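# Move bottle M9 from fridge bin to bench, close door

## Task

Check the lettering on the two bottles in the refrigerator's bin. If one reads M9, lift it out and set it upright on the bench, keep the other bottle upright inside the refrigerator, and close the refrigerator door. If neither reads M9, take nothing out, close the door, and press the CALL key on the operator panel until it latches down; a CALL pressed in error cannot be reversed.

## Robot and tools

Robot: two UR7e-type arms, left_arm and right_arm, each with a Robotiq 2F-140 two-finger gripper and a wrist camera. Each arm rides its own carriage on one shared floor track: left_rail (always the +y carriage) carries left_arm, right_rail carries right_arm. These names do not match image sides.

Scene frame: fixed to the table. Table top is z = 0, +z up, +x is the direction the arms face, +y is to their left. The track lies along y at x = 0, with y = 0 at its middle; the table edge is at x = 0.17 m. Each arm base sits at x = 0, y = its carriage position_m, z = 0.04 m. Reported end_effector_position (m) is the point between the closed pads; it may be off by a few cm at long reach. The gripper's fingers point along its own +z and close along its own y.

execute_actions(actions, cameras): actions is a list holding one action (or empty, which just returns state and all camera images). An action can have rows, steps, until and rail commands. rows: up to 15 rows, each used for one 1/30 s step. Every row has 18 numbers in [-1, 1], always both arms: left_arm first, then right_arm; per arm 6 joint values (shoulder pan, shoulder lift, elbow, wrist 1, wrist 2, wrist 3), then gripper position, force_limit, speed. Joint values are offsets scaled so 1.0 = 2.222 rad, counted from the Joint targets the arm had when the action began (not from the previous row); repeating an offset in a new call moves further. Gripper position is absolute: +1 fully open (140 mm), about -0.8 pads touch, -1 closes until blocked. force_limit -1..+1 sets squeeze (about 14 N to 58 N slow); speed -1..+1 sets finger speed (about 30 to 250 mm/s); faster closes grip harder. To leave a gripper unchanged, resend its last three numbers (0 is a real command). steps: 1 to 450, default 15; after the last row the arm keeps heading for the last row's target. until: ends early on rail conditions, e.g. {"left_rail": {"position_status": ["!=", "moving"]}} or {"all": {"status": "ended"}}; numbers need a comparison. Rails: {"left_rail": {"position_m": y}} is a target along the track in metres (left_rail -0.8 to 1.5, right_rail -1.5 to 0.8), plus optional speed_m_s 0.01 to 1 and acceleration_factor 0.1 to 1; {"stop": true} brakes. Keep carriages at least 0.78 m apart and let a drive finish before placing a gripper. cameras: list of names (cam_high, cam_bench_left, cam_bench_mid, cam_bench_right, cam_left_wrist, cam_right_wrist) or ["all"].

move(target, speed, blend, stop_force, zero, blocking, cameras): target is one 18-number row or a list of up to 15 rows, same layout and scale as above; all offsets in the list count from the same starting Joint targets. speed is top joint speed in rad/s, 0.01 to 3.14, default 0.5. blend in rad rounds corners between listed targets (0 = stop at each). stop_force, 3 to 120 N, ends an arm's path when the wrist sensor feels that much push; use a slow speed for touches and leave it out when backing off a contact. zero (default true) rezeroes before the move. blocking=false returns after about 0.5 s; then use wait or stop before new rows or moves. The result adds a move: line (done, off_target, held, moving, fault; limits=held if a check cut steps).

wait(seconds 0 to 10): holds last commands. stop(): brakes a running move (not the rails). zoom_image(camera, region [x0, y0, x1, y1] in pixels, at most 504 by 504) gives a closer look at the latest image of that camera, useful for reading bottle letters. zero_wrist_force(arm) rezeroes one sensor. read_manual gives licence text. finished_scene ends the scene irreversibly.

Results: Joint positions and Joint velocities give per arm the rail (m) then six joints (rad); Joint targets are the current commanded angles, the base for your next offsets. Tool commands show current gripper commands. object_status: 0 moving, 1 blocked while opening, 2 blocked while closing (a grip), 3 reached position or pads met (may hold nothing). position_measured is in counts: 3 open, ~75 = 100 mm, ~139 = 60 mm, ~200 = 20 mm, 230 pads touching. Wrist force/torque are in the gripper's axes. Wrist depth gives a 7x7 grid of distances in mm ahead of each wrist camera. Rail position_status: moving, done, contact_stop, time_out, stopped, stopped_with_arm, stopped_for_other_arm, stopped_for_other_carriage; position_answer taken or not_taken. Lines like "joint command not followed" mean the clearance check altered commands.

Hazards: grip parts with the outer quarter of the pads; deeper grips let the fingers fold and can slip. Fingertips pushed into a surface fold easily. Outside force near 150 N on an arm, or torque beyond 136 N m (shoulder/elbow) or 25.4 N m (wrists), stops that arm for 10 s. Arms are stiff: don't aim past a firm contact. Never let the arms or grippers press on each other. Don't drop bottles, release them while moving, knock them over, or set anything off the table or on the track strip; that fails the task. Avoid hitting the refrigerator hard and long stretched holds that heat motors. Press CALL only when sure neither bottle is M9.

Each tool is called after ">>>" as name([rows], argument=value, ...), one row to a line, values as JSON.

## Session

>>> execute_actions(actions=[])

Scene clock: 0.00 s.
left_arm: end_effector_position=(+0.3456, +1.3302, +0.5800) position_measured=3 object_status=3 end_effector_quat_wxyz=(+0.000, +0.000, +1.000, +0.000) | right_arm: end_effector_position=(+0.3456, -1.3116, +0.5800) position_measured=3 object_status=3 end_effector_quat_wxyz=(+0.000, +0.000, +1.000, +0.000)
Joint positions: left_arm=[1.303 -0.316 -1.725 0.971 -0.816 -1.571 -0.316] | right_arm=[-1.339 -0.316 -1.725 0.971 -0.816 -1.571 -0.316]
Joint velocities: within noise
Joint torques (N m): no reading
Wrist force (N): no reading
Wrist torque (N m): no reading
Wrist force, peak (N): no reading
Wrist depth (mm): cam_left_wrist=[646 644 648 642 639 635 1304 / 668 668 668 664 644 662 1288 / 689 682 676 702 702 704 1386 / - - 805 730 732 723 130 / - 144 794 745 779 774 115 / - 823 842 833 869 826 100 / - 1825 1781 1781 1766 1781 -] | cam_right_wrist=[620 618 622 623 625 631 638 / 655 649 655 665 669 678 676 / 715 695 699 697 702 715 720 / 1445 147 755 758 760 144 115 / 103 782 799 814 805 830 110 / 1746 1653 823 876 1897 1746 - / - 1881 1966 1897 1914 1948 -]
Joint targets: left_arm=[1.303 -0.316 -1.725 0.971 -0.816 -1.571 -0.316] | right_arm=[-1.339 -0.316 -1.725 0.971 -0.816 -1.571 -0.316]
Tool commands: left_gripper/position=+1.0 left_gripper/force_limit=+1.0 left_gripper/speed=+1.0 right_gripper/position=+1.0 right_gripper/force_limit=+1.0 right_gripper/speed=+1.0
left_rail: position_m=1.303 position_status=done
right_rail: position_m=-1.339 position_status=done

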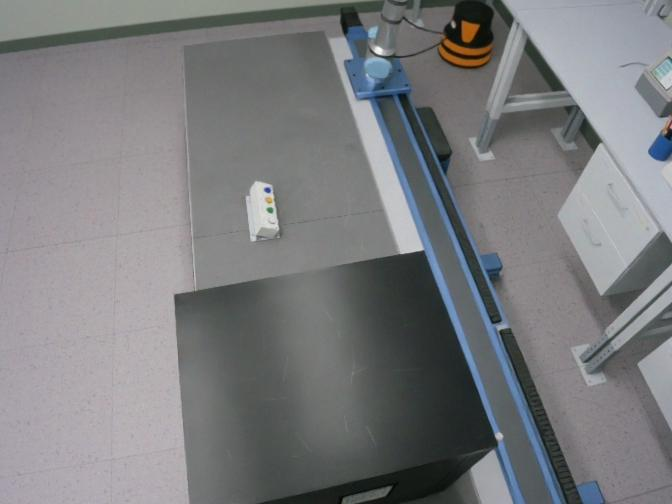

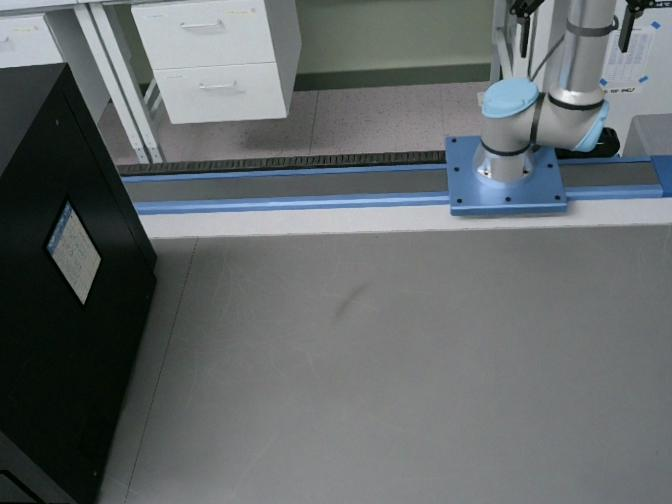

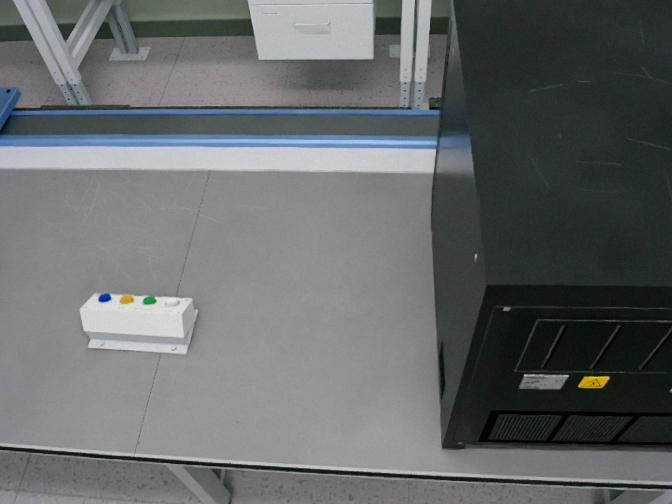

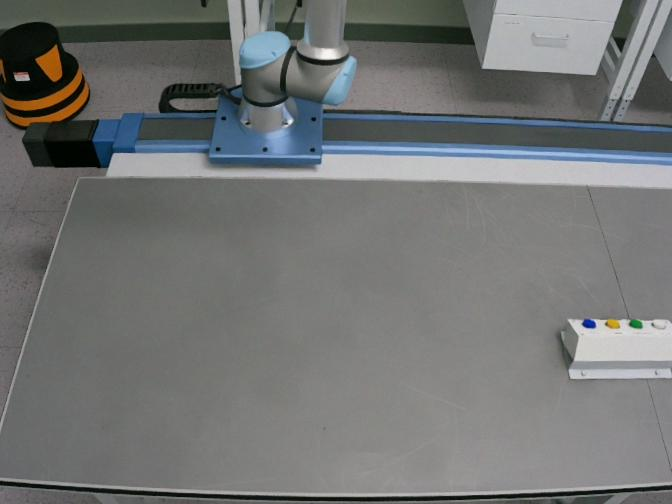

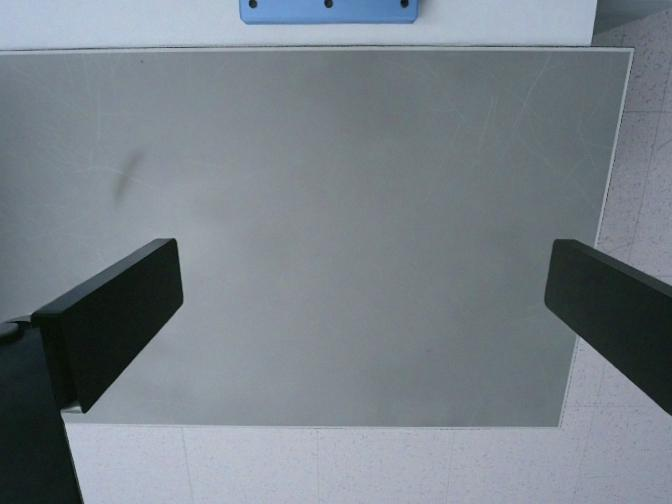

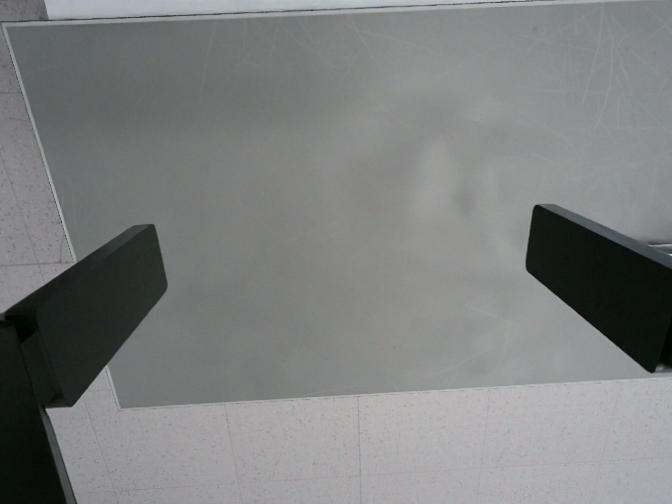

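>>> zoom_image(camera="cam_bench_left", region=[0, 60, 200, 504])

>>> zoom_image(camera="cam_high", region=[170, 240, 520, 504])

>>> zoom_image(camera="cam_bench_mid", region=[400, 0, 672, 480])

>>> zoom_image(camera="cam_bench_mid", region=[60, 260, 220, 380])

Scaled by 1.135 from the camera's 672x504 image, which has a finer 960x720 frame.

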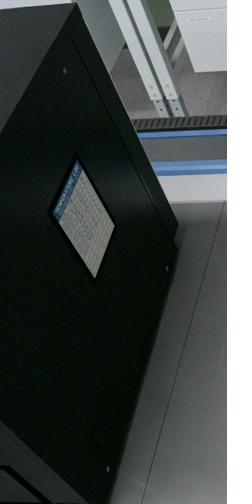

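Scaled by 1.440 from the camera's 672x504 image, which has a finer 960x720 frame.

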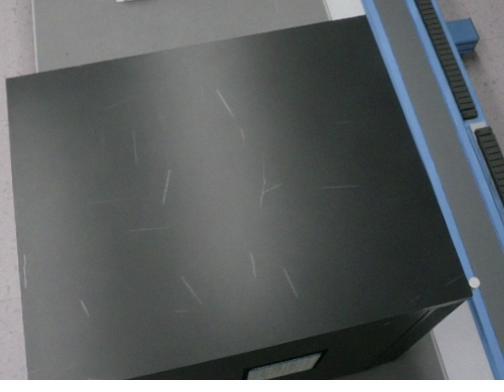

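Scaled by 1.050 from the camera's 672x504 image, which has a finer 960x720 frame.

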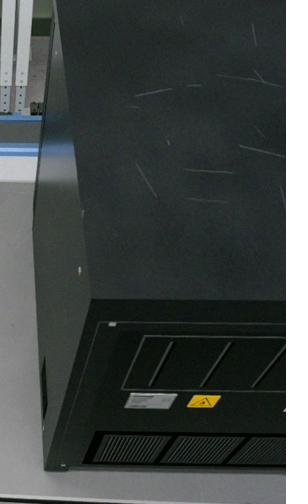

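Scaled by 3.150 from the camera's 672x504 image, which has a finer 960x720 frame.

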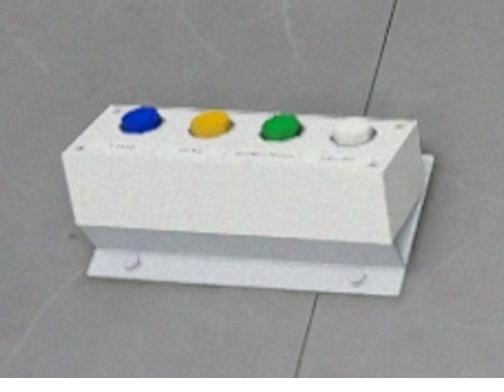

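>>> move(target=[-1,-0.0788,0.508,-0.43,0.707,0.849,1,1,1,0,0,0,0,0,0,1,1,1], speed=1.0, cameras=["cam_left_wrist"])

>>> execute_actions([
  {"left_rail":{"position_m":1.1},"steps":150,"until":{"left_rail":{"position_status":["!=","moving"]}}},
], cameras=["cam_left_wrist","cam_bench_left"])

Scene clock: 21.93 s.
left_arm: end_effector_position=(-0.0329, +0.7403, +0.5273) position_measured=3 object_status=3 end_effector_quat_wxyz=(+0.329, +0.627, -0.328, +0.626) | right_arm: end_effector_position=(+0.3456, -1.3116, +0.5800) position_measured=3 object_status=3 end_effector_quat_wxyz=(+0.000, +0.000, +1.000, +0.000)
Joint positions: left_arm=[1.303 -2.538 -1.9 2.099 -1.771 0 1.57] | right_arm=[-1.339 -0.316 -1.725 0.971 -0.816 -1.571 -0.316]
Joint torques (N m): left_arm=[-11.24 -23.93 -13.18 -5.24 3.32 1.46] | right_arm=[-0.02 -12.42 -20.93 -2.85 0.02 0.37]
Wrist force (N): left_arm=[0.6 0.4 -1.2] | right_arm=[0.2 -0.1 0.1]
Wrist torque (N m): left_arm=[-0.05 -0.13 0.38] | right_arm=[-0.01 -0.03 0.00]
Wrist force, peak (N): left_arm=[-0.3 1.9 -3.3] | right_arm=[0.0 -0.6 0.5]
Wrist depth (mm): cam_left_wrist=[3422 - - - - 3042 - / - 4761 - - - - 2009 / - 695 573 656 - - - / - 652 - 905 - 1904 129 / - 123 - 940 1106 1147 115 / - 791 650 799 916 - 99 / - 725 678 668 718 - -] | cam_right_wrist=[622 613 627 627 631 636 640 / 659 644 669 661 667 678 682 / 713 695 704 699 715 706 727 / 1417 146 735 763 755 144 115 / 103 785 799 817 811 836 110 / 1732 859 869 873 1803 1849 - / 1803 1914 1931 1849 1948 1914 -]
Joint targets: left_arm=[1.303 -2.538 -1.900 2.099 -1.772 0.000 1.570] | right_arm=[-1.339 -0.316 -1.725 0.971 -0.816 -1.571 -0.316]
left_rail: position_m=1.303 position_status=done
right_rail: position_m=-1.339 position_status=done
move: done
Images, in order (width x height): cam_left_wrist 672x504.

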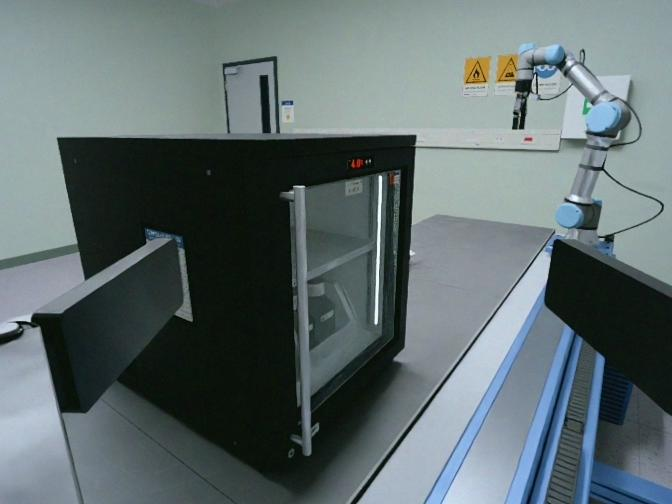

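Scene clock: 22.93 s.
left_arm: end_effector_position=(-0.0331, +0.5374, +0.5274) position_measured=3 object_status=3 end_effector_quat_wxyz=(+0.329, +0.626, -0.328, +0.626) | right_arm: end_effector_position=(+0.3456, -1.3116, +0.5800) position_measured=3 object_status=3 end_effector_quat_wxyz=(+0.000, +0.000, +1.000, +0.000)
Joint positions: left_arm=[1.1 -2.538 -1.9 2.099 -1.772 0 1.57] | right_arm=[-1.339 -0.316 -1.725 0.971 -0.816 -1.571 -0.316]
Joint torques (N m): left_arm=[-9.06 -4.39 -16.23 -4.65 2.38 1.43] | right_arm=[-0.19 -12.79 -20.93 -2.91 0 0.44]
Wrist force (N): left_arm=[0.2 0.3 -1.3] | right_arm=[0.2 -0.2 0.0]
Wrist torque (N m): left_arm=[-0.07 -0.05 0.38] | right_arm=[-0.03 -0.04 0.00]
Wrist force, peak (N): left_arm=[0.4 -1.6 -3.9] | right_arm=[0.0 -0.4 0.4]
Wrist depth (mm): cam_left_wrist=[- - - - - - - / - - - - - - 1413 / - 403 517 629 - - 1377 / 432 361 811 - 1904 1553 1576 / - 133 635 - 1197 1165 115 / - 425 662 862 913 - 99 / - 447 607 704 740 - -] | cam_right_wrist=[615 615 620 629 634 634 642 / 648 655 661 659 680 673 680 / 702 691 695 704 706 725 720 / 1445 136 755 755 763 144 110 / 103 124 808 817 811 791 110 / 1760 873 873 1732 1803 1818 - / 1849 1931 1897 1948 1966 1966 -]
Joint targets: left_arm=[1.100 -2.538 -1.900 2.099 -1.772 0.000 1.570] | right_arm=[-1.339 -0.316 -1.725 0.971 -0.816 -1.571 -0.316]
Tool commands: left_gripper/position=+1.0 left_gripper/force_limit=+1.0 left_gripper/speed=+1.0 right_gripper/position=+1.0 right_gripper/force_limit=+1.0 right_gripper/speed=+1.0
left_rail: position_m=1.100 position_status=done
right_rail: position_m=-1.339 position_status=done
Images, in order (width x height): cam_bench_left 672x504, cam_left_wrist 672x504.

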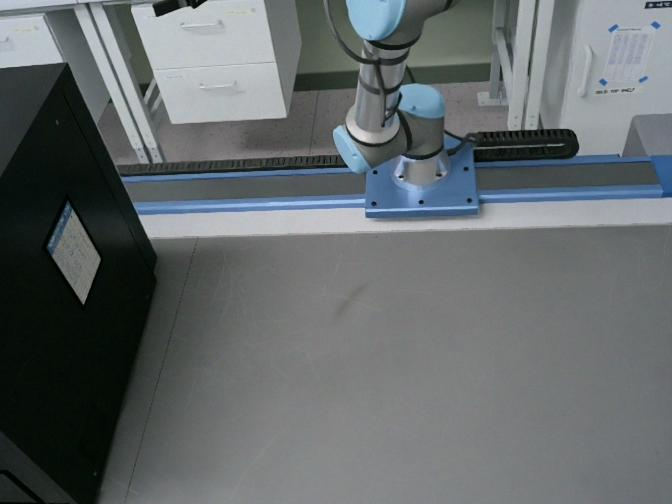

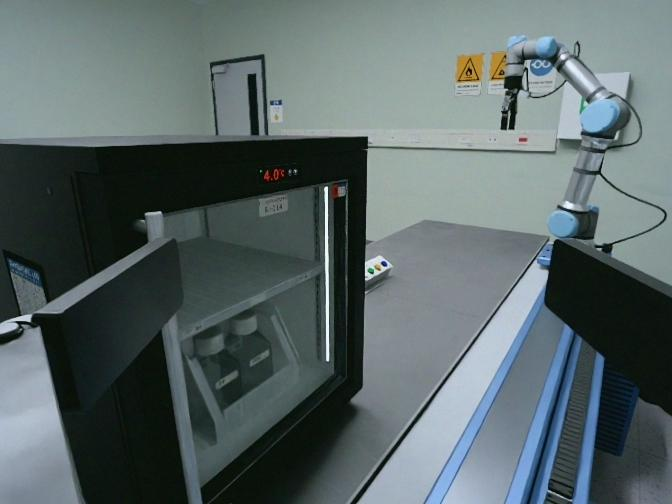

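>>> zoom_image(camera="cam_left_wrist", region=[140, 130, 400, 504])

>>> zoom_image(camera="cam_left_wrist", region=[180, 290, 320, 430])

Scaled by 1.348 from the camera's 672x504 image, which has a finer 960x720 frame.

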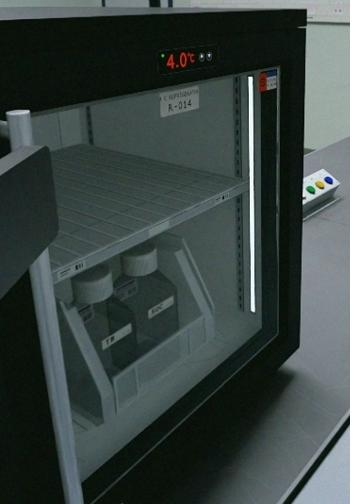

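Scaled by 3.600 from the camera's 672x504 image, which has a finer 960x720 frame.

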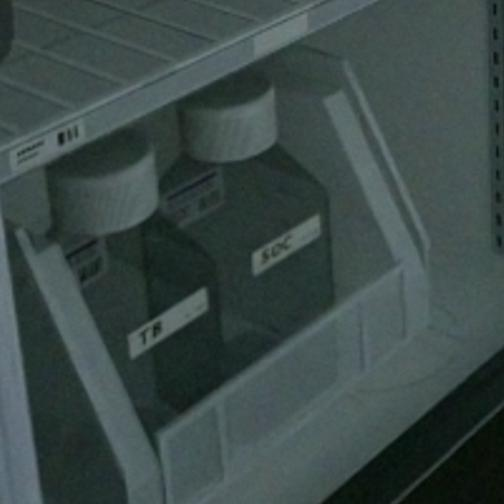

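>>> execute_actions([
  {"left_rail":{"position_m":0.87,"speed_m_s":0.5},"steps":150,"until":{"left_rail":{"position_status":["!=","moving"]}}},
], cameras=["cam_left_wrist"])

>>> zoom_image(camera="cam_left_wrist", region=[20, 220, 272, 472])

Scene clock: 27.53 s.
left_arm: end_effector_position=(-0.0331, +0.3073, +0.5273) position_measured=3 object_status=3 end_effector_quat_wxyz=(+0.329, +0.626, -0.328, +0.626) | right_arm: end_effector_position=(+0.3456, -1.3116, +0.5800) position_measured=3 object_status=3 end_effector_quat_wxyz=(+0.000, +0.000, +1.000, +0.000)
Joint positions: left_arm=[0.87 -2.538 -1.9 2.099 -1.772 0 1.57] | right_arm=[-1.339 -0.316 -1.725 0.971 -0.816 -1.571 -0.316]
Joint torques (N m): left_arm=[-6.91 -10.36 -24.31 -3.44 1.54 1.36] | right_arm=[-0.48 -12.37 -20.51 -2.92 0.02 0.51]
Wrist force (N): left_arm=[0.1 0.3 -1.5] | right_arm=[0.2 0.2 0.0]
Wrist torque (N m): left_arm=[-0.07 -0.05 0.38] | right_arm=[0.04 -0.04 0.00]
Wrist force, peak (N): left_arm=[0.2 -1.3 -3.9] | right_arm=[0.0 -0.6 0.2]
Wrist depth (mm): cam_left_wrist=[- - - - - - - / - - - - - 2882 1281 / 333 380 458 - - - - / 682 364 523 1599 1711 1311 121 / - 132 590 1165 1224 1165 115 / - - 660 894 916 873 99 / - 602 620 693 723 - -] | cam_right_wrist=[623 622 620 622 632 640 640 / 653 616 659 665 671 678 678 / 711 695 695 702 720 718 715 / 1464 146 742 763 755 144 114 / 103 779 805 808 820 827 110 / 1760 862 862 880 1774 1818 - / 1865 1865 1865 1897 1948 1914 -]
Joint targets: left_arm=[0.870 -2.538 -1.900 2.099 -1.772 0.000 1.570] | right_arm=[-1.339 -0.316 -1.725 0.971 -0.816 -1.571 -0.316]
Tool commands: left_gripper/position=+1.0 left_gripper/force_limit=+1.0 left_gripper/speed=+1.0 right_gripper/position=+1.0 right_gripper/force_limit=+1.0 right_gripper/speed=+1.0
left_rail: position_m=0.870 speed_m_s=0.50 position_status=done
right_rail: position_m=-1.339 position_status=done
Images, in order (width x height): cam_left_wrist 672x504.

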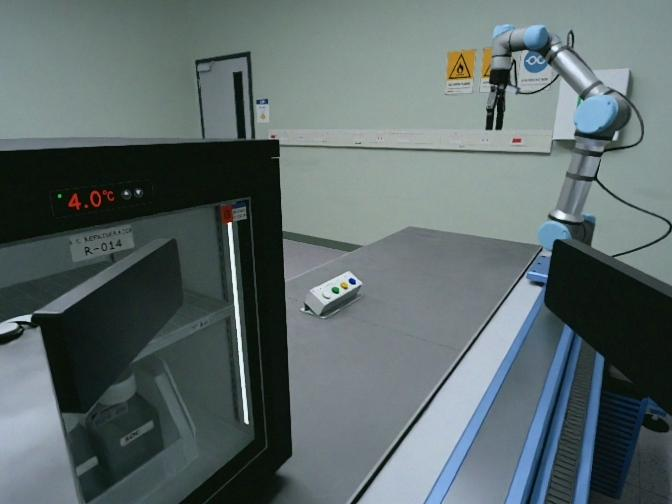

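Scaled by 2.000 from the camera's 672x504 image, which has a finer 960x720 frame.

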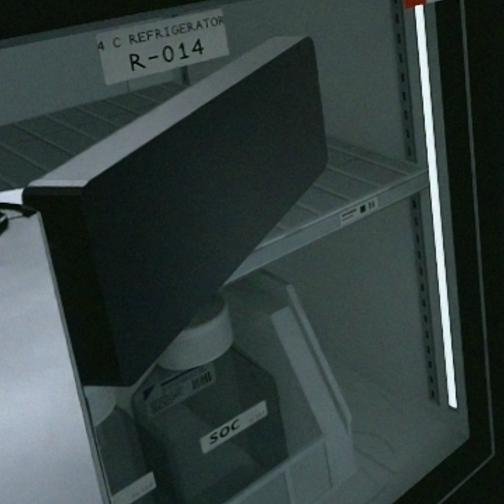

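>>> move(target=[-0.118,0.289,-0.1,0.519,-0.553,-0.7066,1,1,1,0,0,0,0,0,0,1,1,1], speed=0.8)

>>> execute_actions([
  {"left_rail":{"position_m":0.6,"speed_m_s":0.5},"steps":150,"until":{"left_rail":{"position_status":["!=","moving"]}}},
], cameras=["cam_left_wrist"])

Scene clock: 36.70 s.
left_arm: end_effector_position=(-0.0683, +0.5934, +0.2798) position_measured=3 object_status=3 end_effector_quat_wxyz=(+0.000, +0.707, -0.001, +0.707) | right_arm: end_effector_position=(+0.3456, -1.3116, +0.5800) position_measured=3 object_status=3 end_effector_quat_wxyz=(+0.000, +0.000, +1.000, +0.000)
Joint positions: left_arm=[0.87 -2.8 -1.258 1.877 -0.619 -1.228 0.001] | right_arm=[-1.339 -0.316 -1.725 0.971 -0.816 -1.571 -0.316]
Joint torques (N m): left_arm=[-10.54 -16.29 -27.3 4.74 -1.39 -1.04] | right_arm=[-0.27 -12.51 -20.48 -3.1 0.06 0.68]
Wrist force (N): left_arm=[0.6 0.4 -1.2] | right_arm=[0.0 -0.4 0.0]
Wrist torque (N m): left_arm=[-0.03 -0.13 0.49] | right_arm=[-0.08 0.01 0.01]
Wrist force, peak (N): left_arm=[1.0 1.0 -1.4] | right_arm=[-0.6 -0.1 -0.1]
Wrist depth (mm): cam_left_wrist=[144 159 4978 - - - - / 156 173 - - 529 530 498 / 173 186 - - - - - / 188 191 905 1084 - - - / - 143 241 713 533 526 115 / - 237 488 498 518 508 104 / - 353 420 424 425 421 419] | cam_right_wrist=[616 615 620 631 631 640 638 / 657 653 657 667 669 676 680 / 708 665 702 704 715 715 727 / 1455 147 747 796 760 144 115 / 103 788 811 808 808 843 110 / 1774 859 873 887 1803 1789 - / 1803 1897 1897 1948 1931 1966 -]
Joint targets: left_arm=[0.870 -2.800 -1.258 1.877 -0.618 -1.229 0.000] | right_arm=[-1.339 -0.316 -1.725 0.971 -0.816 -1.571 -0.316]
left_rail: position_m=0.870 speed_m_s=0.50 position_status=done
right_rail: position_m=-1.339 position_status=done
move: done

Scene clock: 37.87 s.
left_arm: end_effector_position=(-0.0684, +0.3235, +0.2798) position_measured=3 object_status=3 end_effector_quat_wxyz=(+0.000, +0.707, +0.000, +0.707) | right_arm: end_effector_position=(+0.3456, -1.3116, +0.5800) position_measured=3 object_status=3 end_effector_quat_wxyz=(+0.000, +0.000, +1.000, +0.000)
Joint positions: left_arm=[0.6 -2.8 -1.258 1.877 -0.618 -1.229 0] | right_arm=[-1.339 -0.316 -1.725 0.971 -0.816 -1.571 -0.316]
Joint torques (N m): left_arm=[5.66 -22.9 -20.77 4.27 -1 -1.18] | right_arm=[-0.23 -12.49 -20.12 -3 0.02 0.67]
Wrist force (N): left_arm=[0.4 0.4 -1.3] | right_arm=[0.1 -0.2 -0.1]
Wrist torque (N m): left_arm=[-0.03 -0.10 0.50] | right_arm=[-0.04 -0.02 0.01]
Wrist force, peak (N): left_arm=[0.6 3.3 -1.3] | right_arm=[-0.1 -0.4 -0.3]
Wrist depth (mm): cam_left_wrist=[144 159 435 - - 570 - / 156 172 489 823 830 503 442 / 172 186 461 - - 613 - / 188 191 251 559 563 610 1079 / - 144 244 569 539 603 115 / - 234 486 509 507 - 100 / - 353 423 420 420 419 420] | cam_right_wrist=[620 618 625 623 636 638 638 / 657 653 693 663 669 676 682 / 711 695 697 706 711 711 727 / 1436 147 732 755 763 144 115 / 103 788 805 823 820 836 110 / 1760 866 859 873 1803 1834 - / 1897 1865 1897 1881 1931 2002 -]
Joint targets: left_arm=[0.600 -2.800 -1.258 1.877 -0.618 -1.229 0.000] | right_arm=[-1.339 -0.316 -1.725 0.971 -0.816 -1.571 -0.316]
Tool commands: left_gripper/position=+1.0 left_gripper/force_limit=+1.0 left_gripper/speed=+1.0 right_gripper/position=+1.0 right_gripper/force_limit=+1.0 right_gripper/speed=+1.0
left_rail: position_m=0.600 speed_m_s=0.50 position_status=done
right_rail: position_m=-1.339 position_status=done
Images, in order (width x height): cam_left_wrist 672x504.

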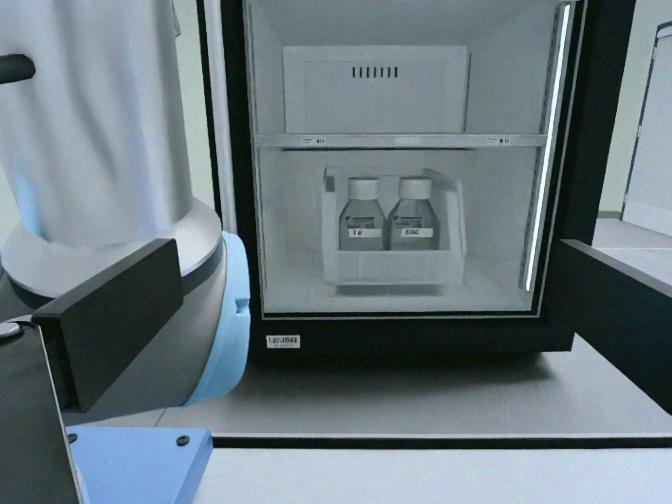

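>>> zoom_image(camera="cam_left_wrist", region=[310, 160, 480, 290])

>>> zoom_image(camera="cam_left_wrist", region=[180, 0, 280, 360])

Scaled by 2.965 from the camera's 672x504 image, which has a finer 960x720 frame.

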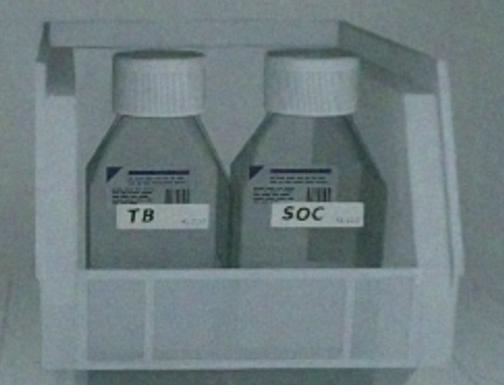

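Scaled by 1.400 from the camera's 672x504 image, which has a finer 960x720 frame.

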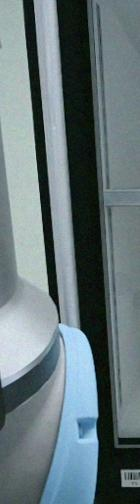

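>>> execute_actions(actions=[], cameras=["cam_high","cam_bench_left","cam_bench_mid","cam_bench_right"])

>>> zoom_image(camera="cam_high", region=[400, 390, 520, 504])

>>> zoom_image(camera="cam_bench_left", region=[40, 50, 170, 300])

>>> zoom_image(camera="cam_bench_mid", region=[60, 270, 220, 370])

>>> zoom_image(camera="cam_bench_right", region=[550, 300, 672, 400])

Scene clock: 41.33 s.
left_arm: end_effector_position=(-0.0684, +0.3234, +0.2798) position_measured=3 object_status=3 end_effector_quat_wxyz=(+0.000, +0.707, +0.000, +0.707) | right_arm: end_effector_position=(+0.3456, -1.3116, +0.5800) position_measured=3 object_status=3 end_effector_quat_wxyz=(+0.000, +0.000, +1.000, +0.000)
Joint positions: left_arm=[0.6 -2.8 -1.258 1.877 -0.618 -1.229 0] | right_arm=[-1.339 -0.316 -1.725 0.971 -0.816 -1.571 -0.316]
Joint velocities: within noise
Joint torques (N m): left_arm=[6.71 -42.99 -4.91 4.15 -0.96 -1.18] | right_arm=[-0.13 -12.54 -19.91 -3.13 0.03 0.69]
Wrist force (N): left_arm=[0.3 0.8 -1.2] | right_arm=[0.2 -0.1 0.2]
Wrist torque (N m): left_arm=[0.05 -0.10 0.50] | right_arm=[-0.03 -0.03 0.01]
Wrist force, peak (N): left_arm=[0.2 0.6 -1.6] | right_arm=[-0.2 -0.5 -0.2]
Wrist depth (mm): cam_left_wrist=[144 159 418 - 612 592 416 / 156 172 485 529 782 533 - / 172 186 471 814 - 573 4056 / 188 192 260 687 652 - 1090 / - 143 243 582 556 608 115 / - 234 463 515 511 532 104 / - 354 420 423 420 424 420] | cam_right_wrist=[620 616 622 623 627 634 646 / 653 648 661 661 663 678 676 / 711 682 697 702 718 720 730 / - 147 750 763 758 144 115 / 103 788 811 820 823 833 110 / 1718 852 866 880 1732 1818 - / 1818 1914 1948 1897 1984 1948 -]
Joint targets: left_arm=[0.600 -2.800 -1.258 1.877 -0.618 -1.229 0.000] | right_arm=[-1.339 -0.316 -1.725 0.971 -0.816 -1.571 -0.316]
Tool commands: left_gripper/position=+1.0 left_gripper/force_limit=+1.0 left_gripper/speed=+1.0 right_gripper/position=+1.0 right_gripper/force_limit=+1.0 right_gripper/speed=+1.0
left_rail: position_m=0.600 speed_m_s=0.50 position_status=done
right_rail: position_m=-1.339 position_status=done
Images, in order (width x height): cam_high 672x504, cam_bench_left 672x504, cam_bench_mid 672x504, cam_bench_right 672x504.

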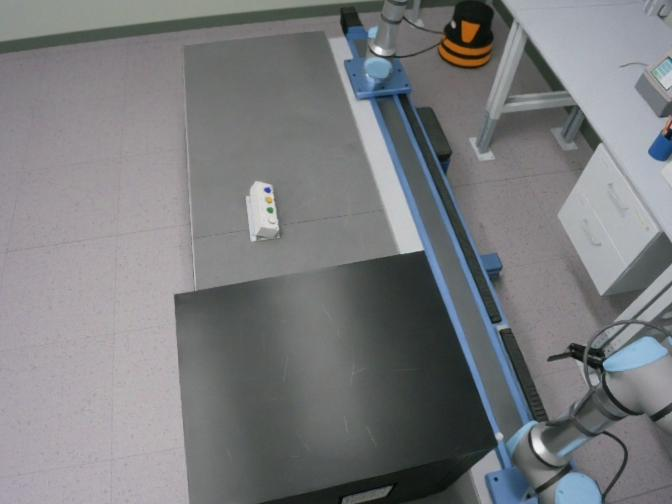

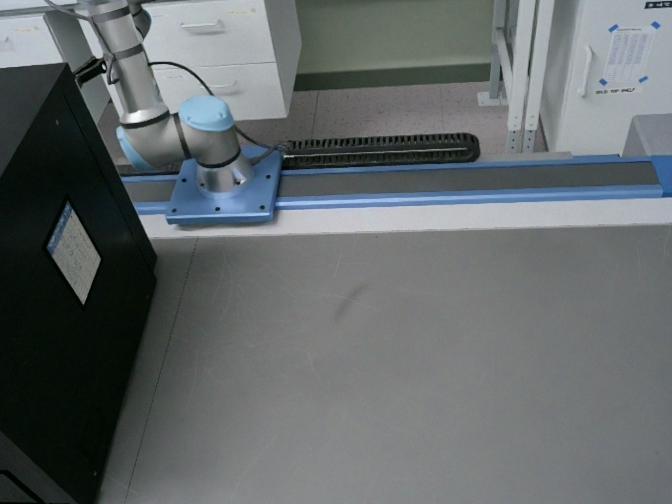

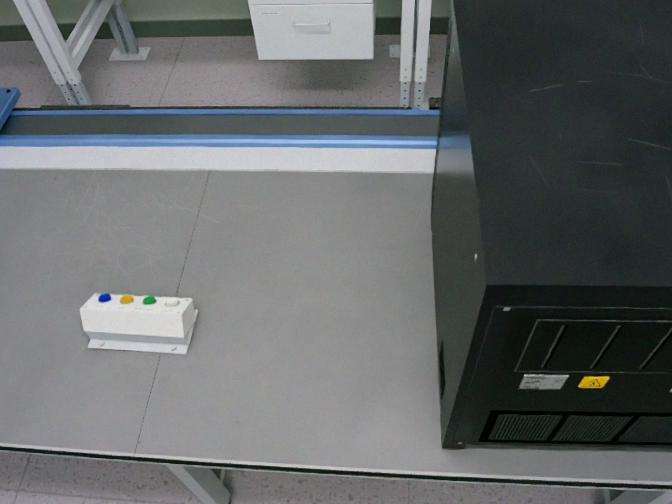

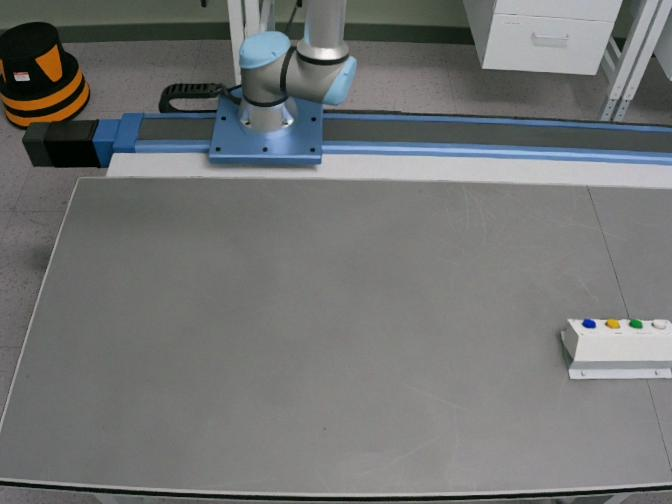

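Scaled by 4.200 from the camera's 672x504 image, which has a finer 960x720 frame.

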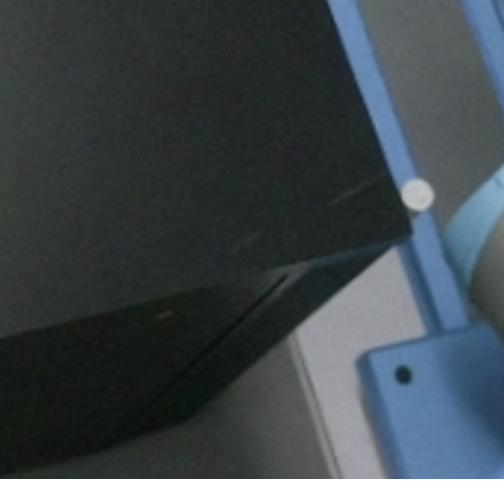

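Scaled by 2.016 from the camera's 672x504 image, which has a finer 960x720 frame.

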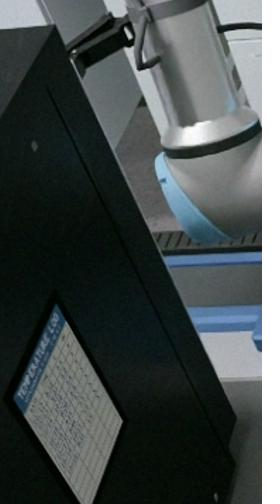

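Scaled by 3.150 from the camera's 672x504 image, which has a finer 960x720 frame.

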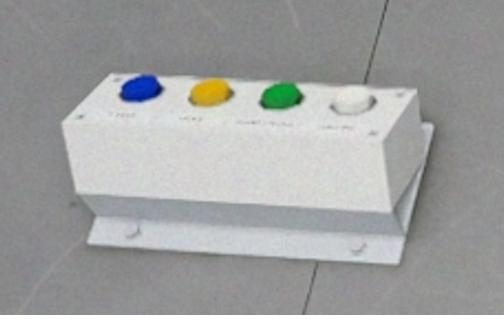

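Scaled by 4.131 from the camera's 672x504 image, which has a finer 960x720 frame.

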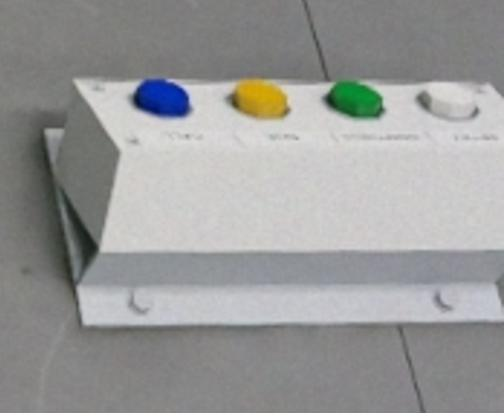

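>>> execute_actions([
  {"right_rail":{"position_m":-0.5},"steps":150,"until":{"right_rail":{"position_status":["!=","moving"]}}},
], cameras=["cam_right_wrist"])

Scene clock: 44.83 s.
left_arm: end_effector_position=(-0.0684, +0.3234, +0.2798) position_measured=3 object_status=3 end_effector_quat_wxyz=(+0.000, +0.707, +0.000, +0.707) | right_arm: end_effector_position=(+0.3456, -0.4728, +0.5800) position_measured=3 object_status=3 end_effector_quat_wxyz=(+0.000, +0.000, +1.000, +0.000)
Joint positions: left_arm=[0.6 -2.8 -1.258 1.877 -0.618 -1.229 0] | right_arm=[-0.5 -0.316 -1.725 0.971 -0.816 -1.571 -0.316]
Joint torques (N m): left_arm=[7.09 -43.17 -5.44 4.13 -0.94 -1.18] | right_arm=[0.09 -12.92 -19.74 -3.24 -0.02 0.78]
Wrist force (N): left_arm=[0.2 0.4 -1.6] | right_arm=[0.1 0.0 0.0]
Wrist torque (N m): left_arm=[-0.04 -0.08 0.50] | right_arm=[0.01 -0.02 -0.01]
Wrist force, peak (N): left_arm=[0.4 0.9 -1.7] | right_arm=[-0.1 -3.3 -0.3]
Wrist depth (mm): cam_left_wrist=[144 159 417 - - - 409 / 156 172 435 846 513 502 447 / 172 185 465 777 - - - / 188 191 248 728 592 497 1123 / - 144 243 529 525 622 115 / - 234 489 518 512 511 104 / - 356 423 424 423 418 418] | cam_right_wrist=[613 616 604 627 629 640 648 / 648 653 669 663 671 682 671 / 673 697 702 715 711 723 669 / 708 136 745 750 760 144 115 / 103 782 811 811 811 823 110 / 869 859 873 862 1834 1818 - / 1849 1865 1931 1948 1789 2002 -]
Joint targets: left_arm=[0.600 -2.800 -1.258 1.877 -0.618 -1.229 0.000] | right_arm=[-0.500 -0.316 -1.725 0.971 -0.816 -1.571 -0.316]
Tool commands: left_gripper/position=+1.0 left_gripper/force_limit=+1.0 left_gripper/speed=+1.0 right_gripper/position=+1.0 right_gripper/force_limit=+1.0 right_gripper/speed=+1.0
left_rail: position_m=0.600 speed_m_s=0.50 position_status=done
right_rail: position_m=-0.500 position_status=done
Images, in order (width x height): cam_right_wrist 672x504.

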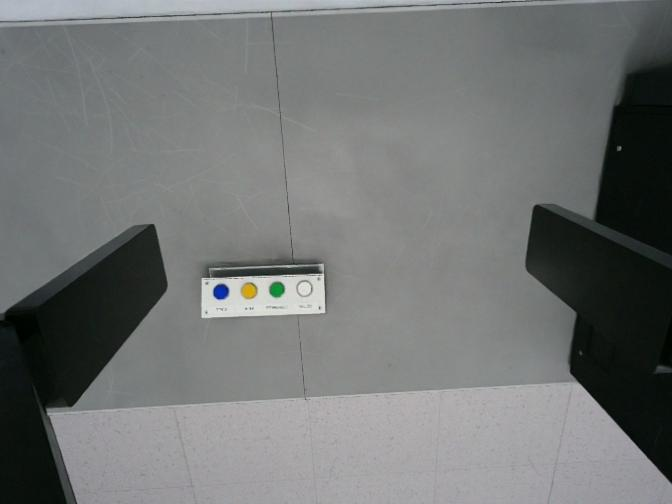

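>>> zoom_image(camera="cam_right_wrist", region=[195, 255, 335, 325])

Scaled by 3.600 from the camera's 672x504 image, which has a finer 960x720 frame.

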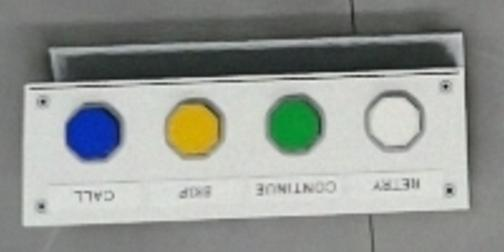

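>>> execute_actions([
  {"right_rail":{"position_m":-0.805},"steps":150,"until":{"right_rail":{"position_status":["!=","moving"]}}},
])

>>> move(target=[0,0,0,0,0,0,1,1,1,0.1422,0.1332,0.1625,-0.2961,0,0.1422,-1,-1,0], speed=0.6, cameras=["cam_right_wrist","cam_bench_mid"])

Scene clock: 52.57 s.
left_arm: end_effector_position=(-0.0684, +0.3234, +0.2798) position_measured=3 object_status=3 end_effector_quat_wxyz=(+0.000, +0.707, +0.000, +0.707) | right_arm: end_effector_position=(+0.3456, -0.7778, +0.5800) position_measured=3 object_status=3 end_effector_quat_wxyz=(+0.000, +0.000, +1.000, +0.000)
Joint positions: left_arm=[0.6 -2.8 -1.258 1.877 -0.618 -1.229 0] | right_arm=[-0.805 -0.316 -1.725 0.971 -0.816 -1.571 -0.316]
Joint torques (N m): left_arm=[6.84 -43.39 -5.08 4.23 -0.9 -1.14] | right_arm=[-0.55 -12.37 -20.19 -3.19 -0.02 0.7]
Wrist force (N): left_arm=[0.4 0.6 -1.2] | right_arm=[0.1 -0.2 0.0]
Wrist torque (N m): left_arm=[0.01 -0.12 0.50] | right_arm=[-0.04 -0.01 0.00]
Wrist force, peak (N): left_arm=[0.4 0.6 -1.8] | right_arm=[-0.1 3.5 -0.2]
Wrist depth (mm): cam_left_wrist=[144 158 420 - 713 528 - / 155 172 434 - 785 538 - / 172 186 476 549 - - - / 188 191 251 - 579 622 1084 / - 144 245 598 576 608 115 / - 237 486 508 514 512 104 / - 354 407 424 421 419 420] | cam_right_wrist=[618 616 625 634 644 634 638 / 655 653 659 669 669 678 684 / 702 697 702 732 706 718 723 / 720 147 745 774 752 143 115 / 103 793 811 814 814 830 110 / - 866 862 873 1834 1803 - / 1897 1849 1881 1948 1914 1984 -]
Joint targets: left_arm=[0.600 -2.800 -1.258 1.877 -0.618 -1.229 0.000] | right_arm=[-0.805 -0.316 -1.725 0.971 -0.816 -1.571 -0.316]
Tool commands: left_gripper/position=+1.0 left_gripper/force_limit=+1.0 left_gripper/speed=+1.0 right_gripper/position=+1.0 right_gripper/force_limit=+1.0 right_gripper/speed=+1.0
left_rail: position_m=0.600 speed_m_s=0.50 position_status=done
right_rail: position_m=-0.805 position_status=done

Scene clock: 54.47 s.
left_arm: end_effector_position=(-0.0684, +0.3234, +0.2798) position_measured=3 object_status=3 end_effector_quat_wxyz=(+0.000, +0.707, +0.000, +0.707) | right_arm: end_effector_position=(+0.5502, -0.6718, +0.3506) position_measured=233 object_status=3 end_effector_quat_wxyz=(+0.000, +0.000, +1.000, +0.000)
Joint positions: left_arm=[0.6 -2.8 -1.258 1.877 -0.618 -1.229 0] | right_arm=[-0.805 0 -1.429 1.331 -1.474 -1.571 0]
Joint torques (N m): left_arm=[6.81 -43.03 -4.94 4.23 -0.88 -1.13] | right_arm=[10.39 -25.62 -17.99 -4.48 0.04 1.85]
Wrist force (N): left_arm=[0.4 0.8 -1.5] | right_arm=[-0.1 -0.4 -0.2]
Wrist torque (N m): left_arm=[0.05 -0.08 0.50] | right_arm=[-0.07 0.03 0.00]
Wrist force, peak (N): left_arm=[0.4 0.8 -1.5] | right_arm=[1.9 -0.1 -1.0]
Wrist depth (mm): cam_left_wrist=[144 158 435 742 766 - - / 155 172 444 494 862 505 - / 172 186 452 - 788 560 3422 / 188 192 248 720 760 572 1074 / - 144 244 525 562 597 115 / - 233 489 514 511 514 104 / - 357 422 424 421 420 419] | cam_right_wrist=[417 425 424 426 429 432 436 / 441 444 446 449 454 458 464 / 467 475 476 471 474 488 491 / 500 500 532 103 420 520 525 / 539 - 89 - 86 78 557 / - - - - 60 73 - / - 59 - - - - -]
Joint targets: left_arm=[0.600 -2.800 -1.258 1.877 -0.618 -1.229 0.000] | right_arm=[-0.805 0.000 -1.429 1.332 -1.474 -1.571 0.000]
left_rail: position_m=0.600 speed_m_s=0.50 position_status=done
right_rail: position_m=-0.805 position_status=done
move: done
Images, in order (width x height): cam_bench_mid 672x504, cam_right_wrist 672x504.

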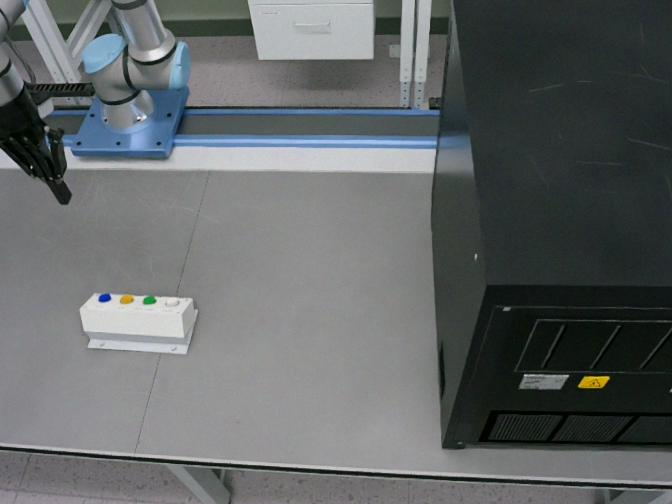

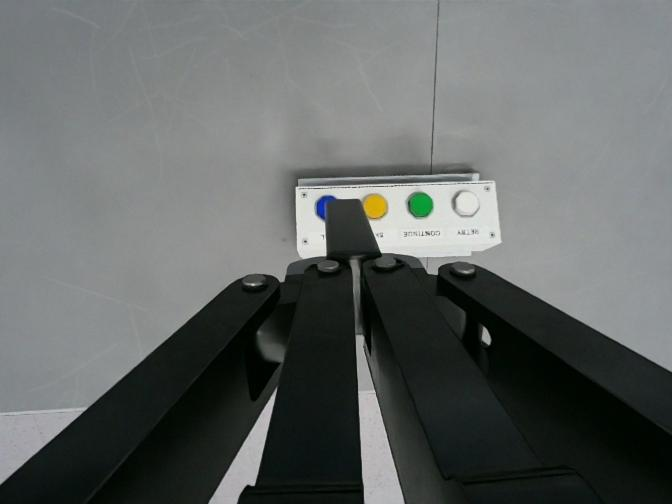

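>>> execute_actions([
  {"right_rail":{"position_m":-0.823,"speed_m_s":0.2},"steps":100,"until":{"right_rail":{"position_status":["!=","moving"]}}},
])

>>> move(target=[0,0,0,0,0,0,1,1,1,0,0.0524,0.0512,-0.1035,0,0,-1,-1,0], speed=0.3, cameras=["cam_right_wrist","cam_bench_mid","cam_bench_right"])

>>> zoom_image(camera="cam_bench_mid", region=[20, 180, 240, 370])

>>> zoom_image(camera="cam_bench_right", region=[480, 180, 672, 400])

Scene clock: 62.20 s.
left_arm: end_effector_position=(-0.0684, +0.3234, +0.2798) position_measured=3 object_status=3 end_effector_quat_wxyz=(+0.000, +0.707, +0.000, +0.707) | right_arm: end_effector_position=(+0.5502, -0.6897, +0.3505) position_measured=233 object_status=3 end_effector_quat_wxyz=(+0.000, +0.000, +1.000, +0.000)
Joint positions: left_arm=[0.6 -2.8 -1.258 1.877 -0.618 -1.229 0] | right_arm=[-0.823 0 -1.429 1.332 -1.474 -1.571 0]
Joint torques (N m): left_arm=[6.74 -42.96 -4.53 4.2 -0.87 -1.15] | right_arm=[-7.97 -26.55 -18.77 -4.12 0.08 1.81]
Wrist force (N): left_arm=[0.7 0.3 -1.3] | right_arm=[-0.2 -0.2 -0.1]
Wrist torque (N m): left_arm=[-0.05 -0.16 0.50] | right_arm=[-0.04 0.06 0.00]
Wrist force, peak (N): left_arm=[0.3 0.8 -1.6] | right_arm=[0.0 -3.4 -0.3]
Wrist depth (mm): cam_left_wrist=[144 159 412 - - 537 425 / 156 172 446 842 842 533 4294 / 173 186 466 639 - 530 - / 187 191 248 777 676 472 978 / - 144 244 528 575 610 115 / - 237 467 521 515 509 104 / - 356 406 424 421 422 420] | cam_right_wrist=[417 419 426 426 430 436 434 / 441 444 449 451 457 457 463 / 466 468 482 471 470 487 490 / 499 500 503 103 426 527 526 / 535 - 89 - 86 78 561 / - - - - 60 73 - / - 59 - - - - -]
Joint targets: left_arm=[0.600 -2.800 -1.258 1.877 -0.618 -1.229 0.000] | right_arm=[-0.823 0.000 -1.429 1.332 -1.474 -1.571 0.000]
Tool commands: left_gripper/position=+1.0 left_gripper/force_limit=+1.0 left_gripper/speed=+1.0 right_gripper/position=-1.0 right_gripper/force_limit=-1.0 right_gripper/speed=+0.0
left_rail: position_m=0.600 speed_m_s=0.50 position_status=done
right_rail: position_m=-0.823 speed_m_s=0.20 position_status=done

Scene clock: 63.63 s.
left_arm: end_effector_position=(-0.0684, +0.3234, +0.2798) position_measured=3 object_status=3 end_effector_quat_wxyz=(+0.000, +0.707, +0.000, +0.707) | right_arm: end_effector_position=(+0.5970, -0.6897, +0.2508) position_measured=233 object_status=3 end_effector_quat_wxyz=(+0.000, +0.000, +1.000, +0.000)
Joint positions: left_arm=[0.6 -2.8 -1.258 1.877 -0.618 -1.229 0] | right_arm=[-0.823 0 -1.313 1.445 -1.704 -1.571 0]
Joint torques (N m): left_arm=[6.54 -43.04 -4.97 4.12 -0.9 -1.14] | right_arm=[-10.3 -29.62 -16.81 -4.21 0.11 1.79]
Wrist force (N): left_arm=[0.3 0.6 -1.5] | right_arm=[0.0 -0.1 -0.3]
Wrist torque (N m): left_arm=[0.01 -0.09 0.50] | right_arm=[0.00 0.02 0.00]
Wrist force, peak (N): left_arm=[0.2 0.8 -1.5] | right_arm=[0.4 -0.6 -1.0]
Wrist depth (mm): cam_left_wrist=[144 160 425 785 - - 420 / 156 172 - - - 502 3842 / 173 186 462 782 - 573 - / 188 191 246 768 - 572 128 / - 144 244 586 542 615 115 / - 233 492 509 511 511 99 / - 355 425 419 422 422 420] | cam_right_wrist=[333 335 335 340 339 343 346 / 349 353 356 359 361 366 367 / 373 376 379 325 323 327 391 / 396 400 398 103 318 418 419 / 425 - 89 - 86 78 445 / - - - - 60 73 - / - 59 - - - - -]
Joint targets: left_arm=[0.600 -2.800 -1.258 1.877 -0.618 -1.229 0.000] | right_arm=[-0.823 0.000 -1.313 1.445 -1.704 -1.571 0.000]
left_rail: position_m=0.600 speed_m_s=0.50 position_status=done
right_rail: position_m=-0.823 speed_m_s=0.20 position_status=done
move: done
Images, in order (width x height): cam_bench_mid 672x504, cam_bench_right 672x504, cam_right_wrist 672x504.

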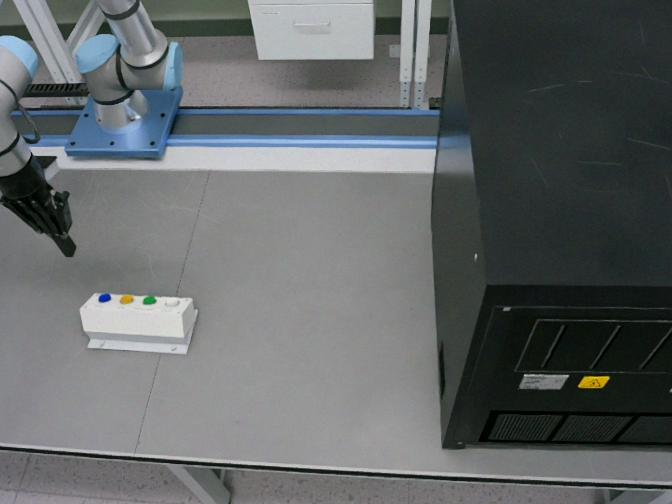

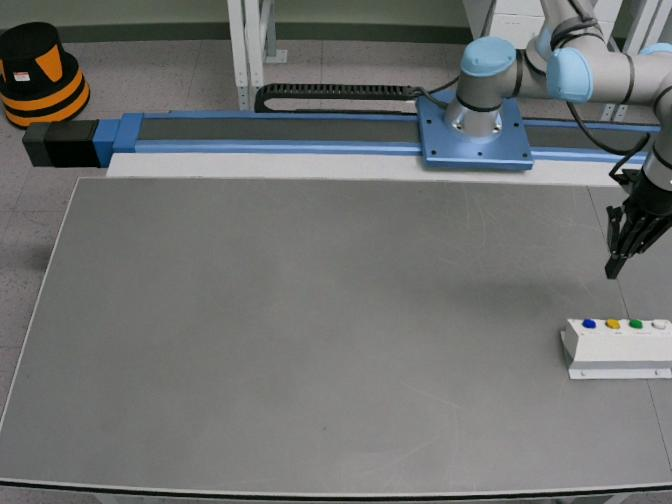

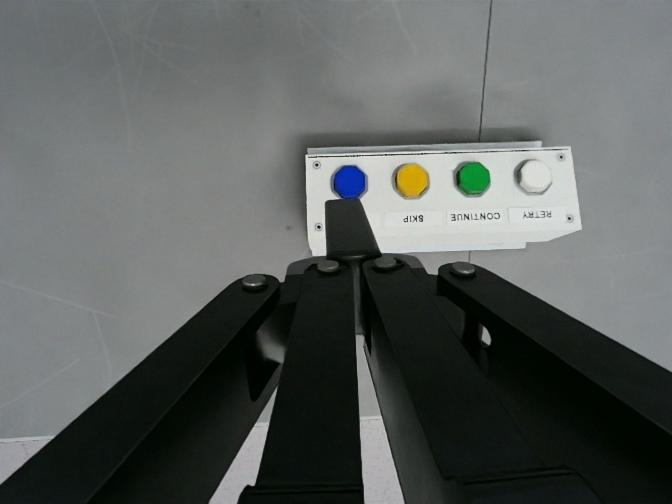

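Scaled by 2.291 from the camera's 672x504 image, which has a finer 960x720 frame.

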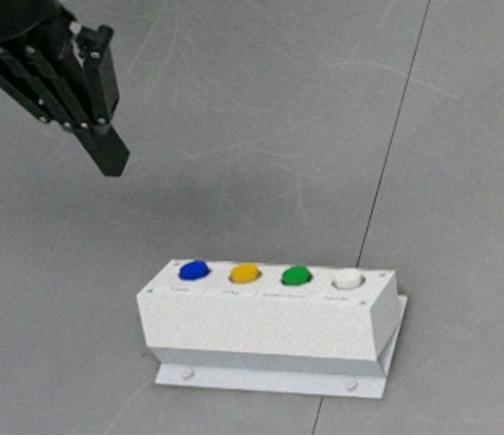

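Scaled by 2.291 from the camera's 672x504 image, which has a finer 960x720 frame.

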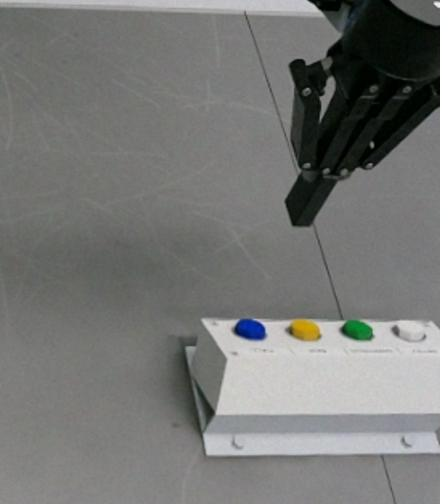

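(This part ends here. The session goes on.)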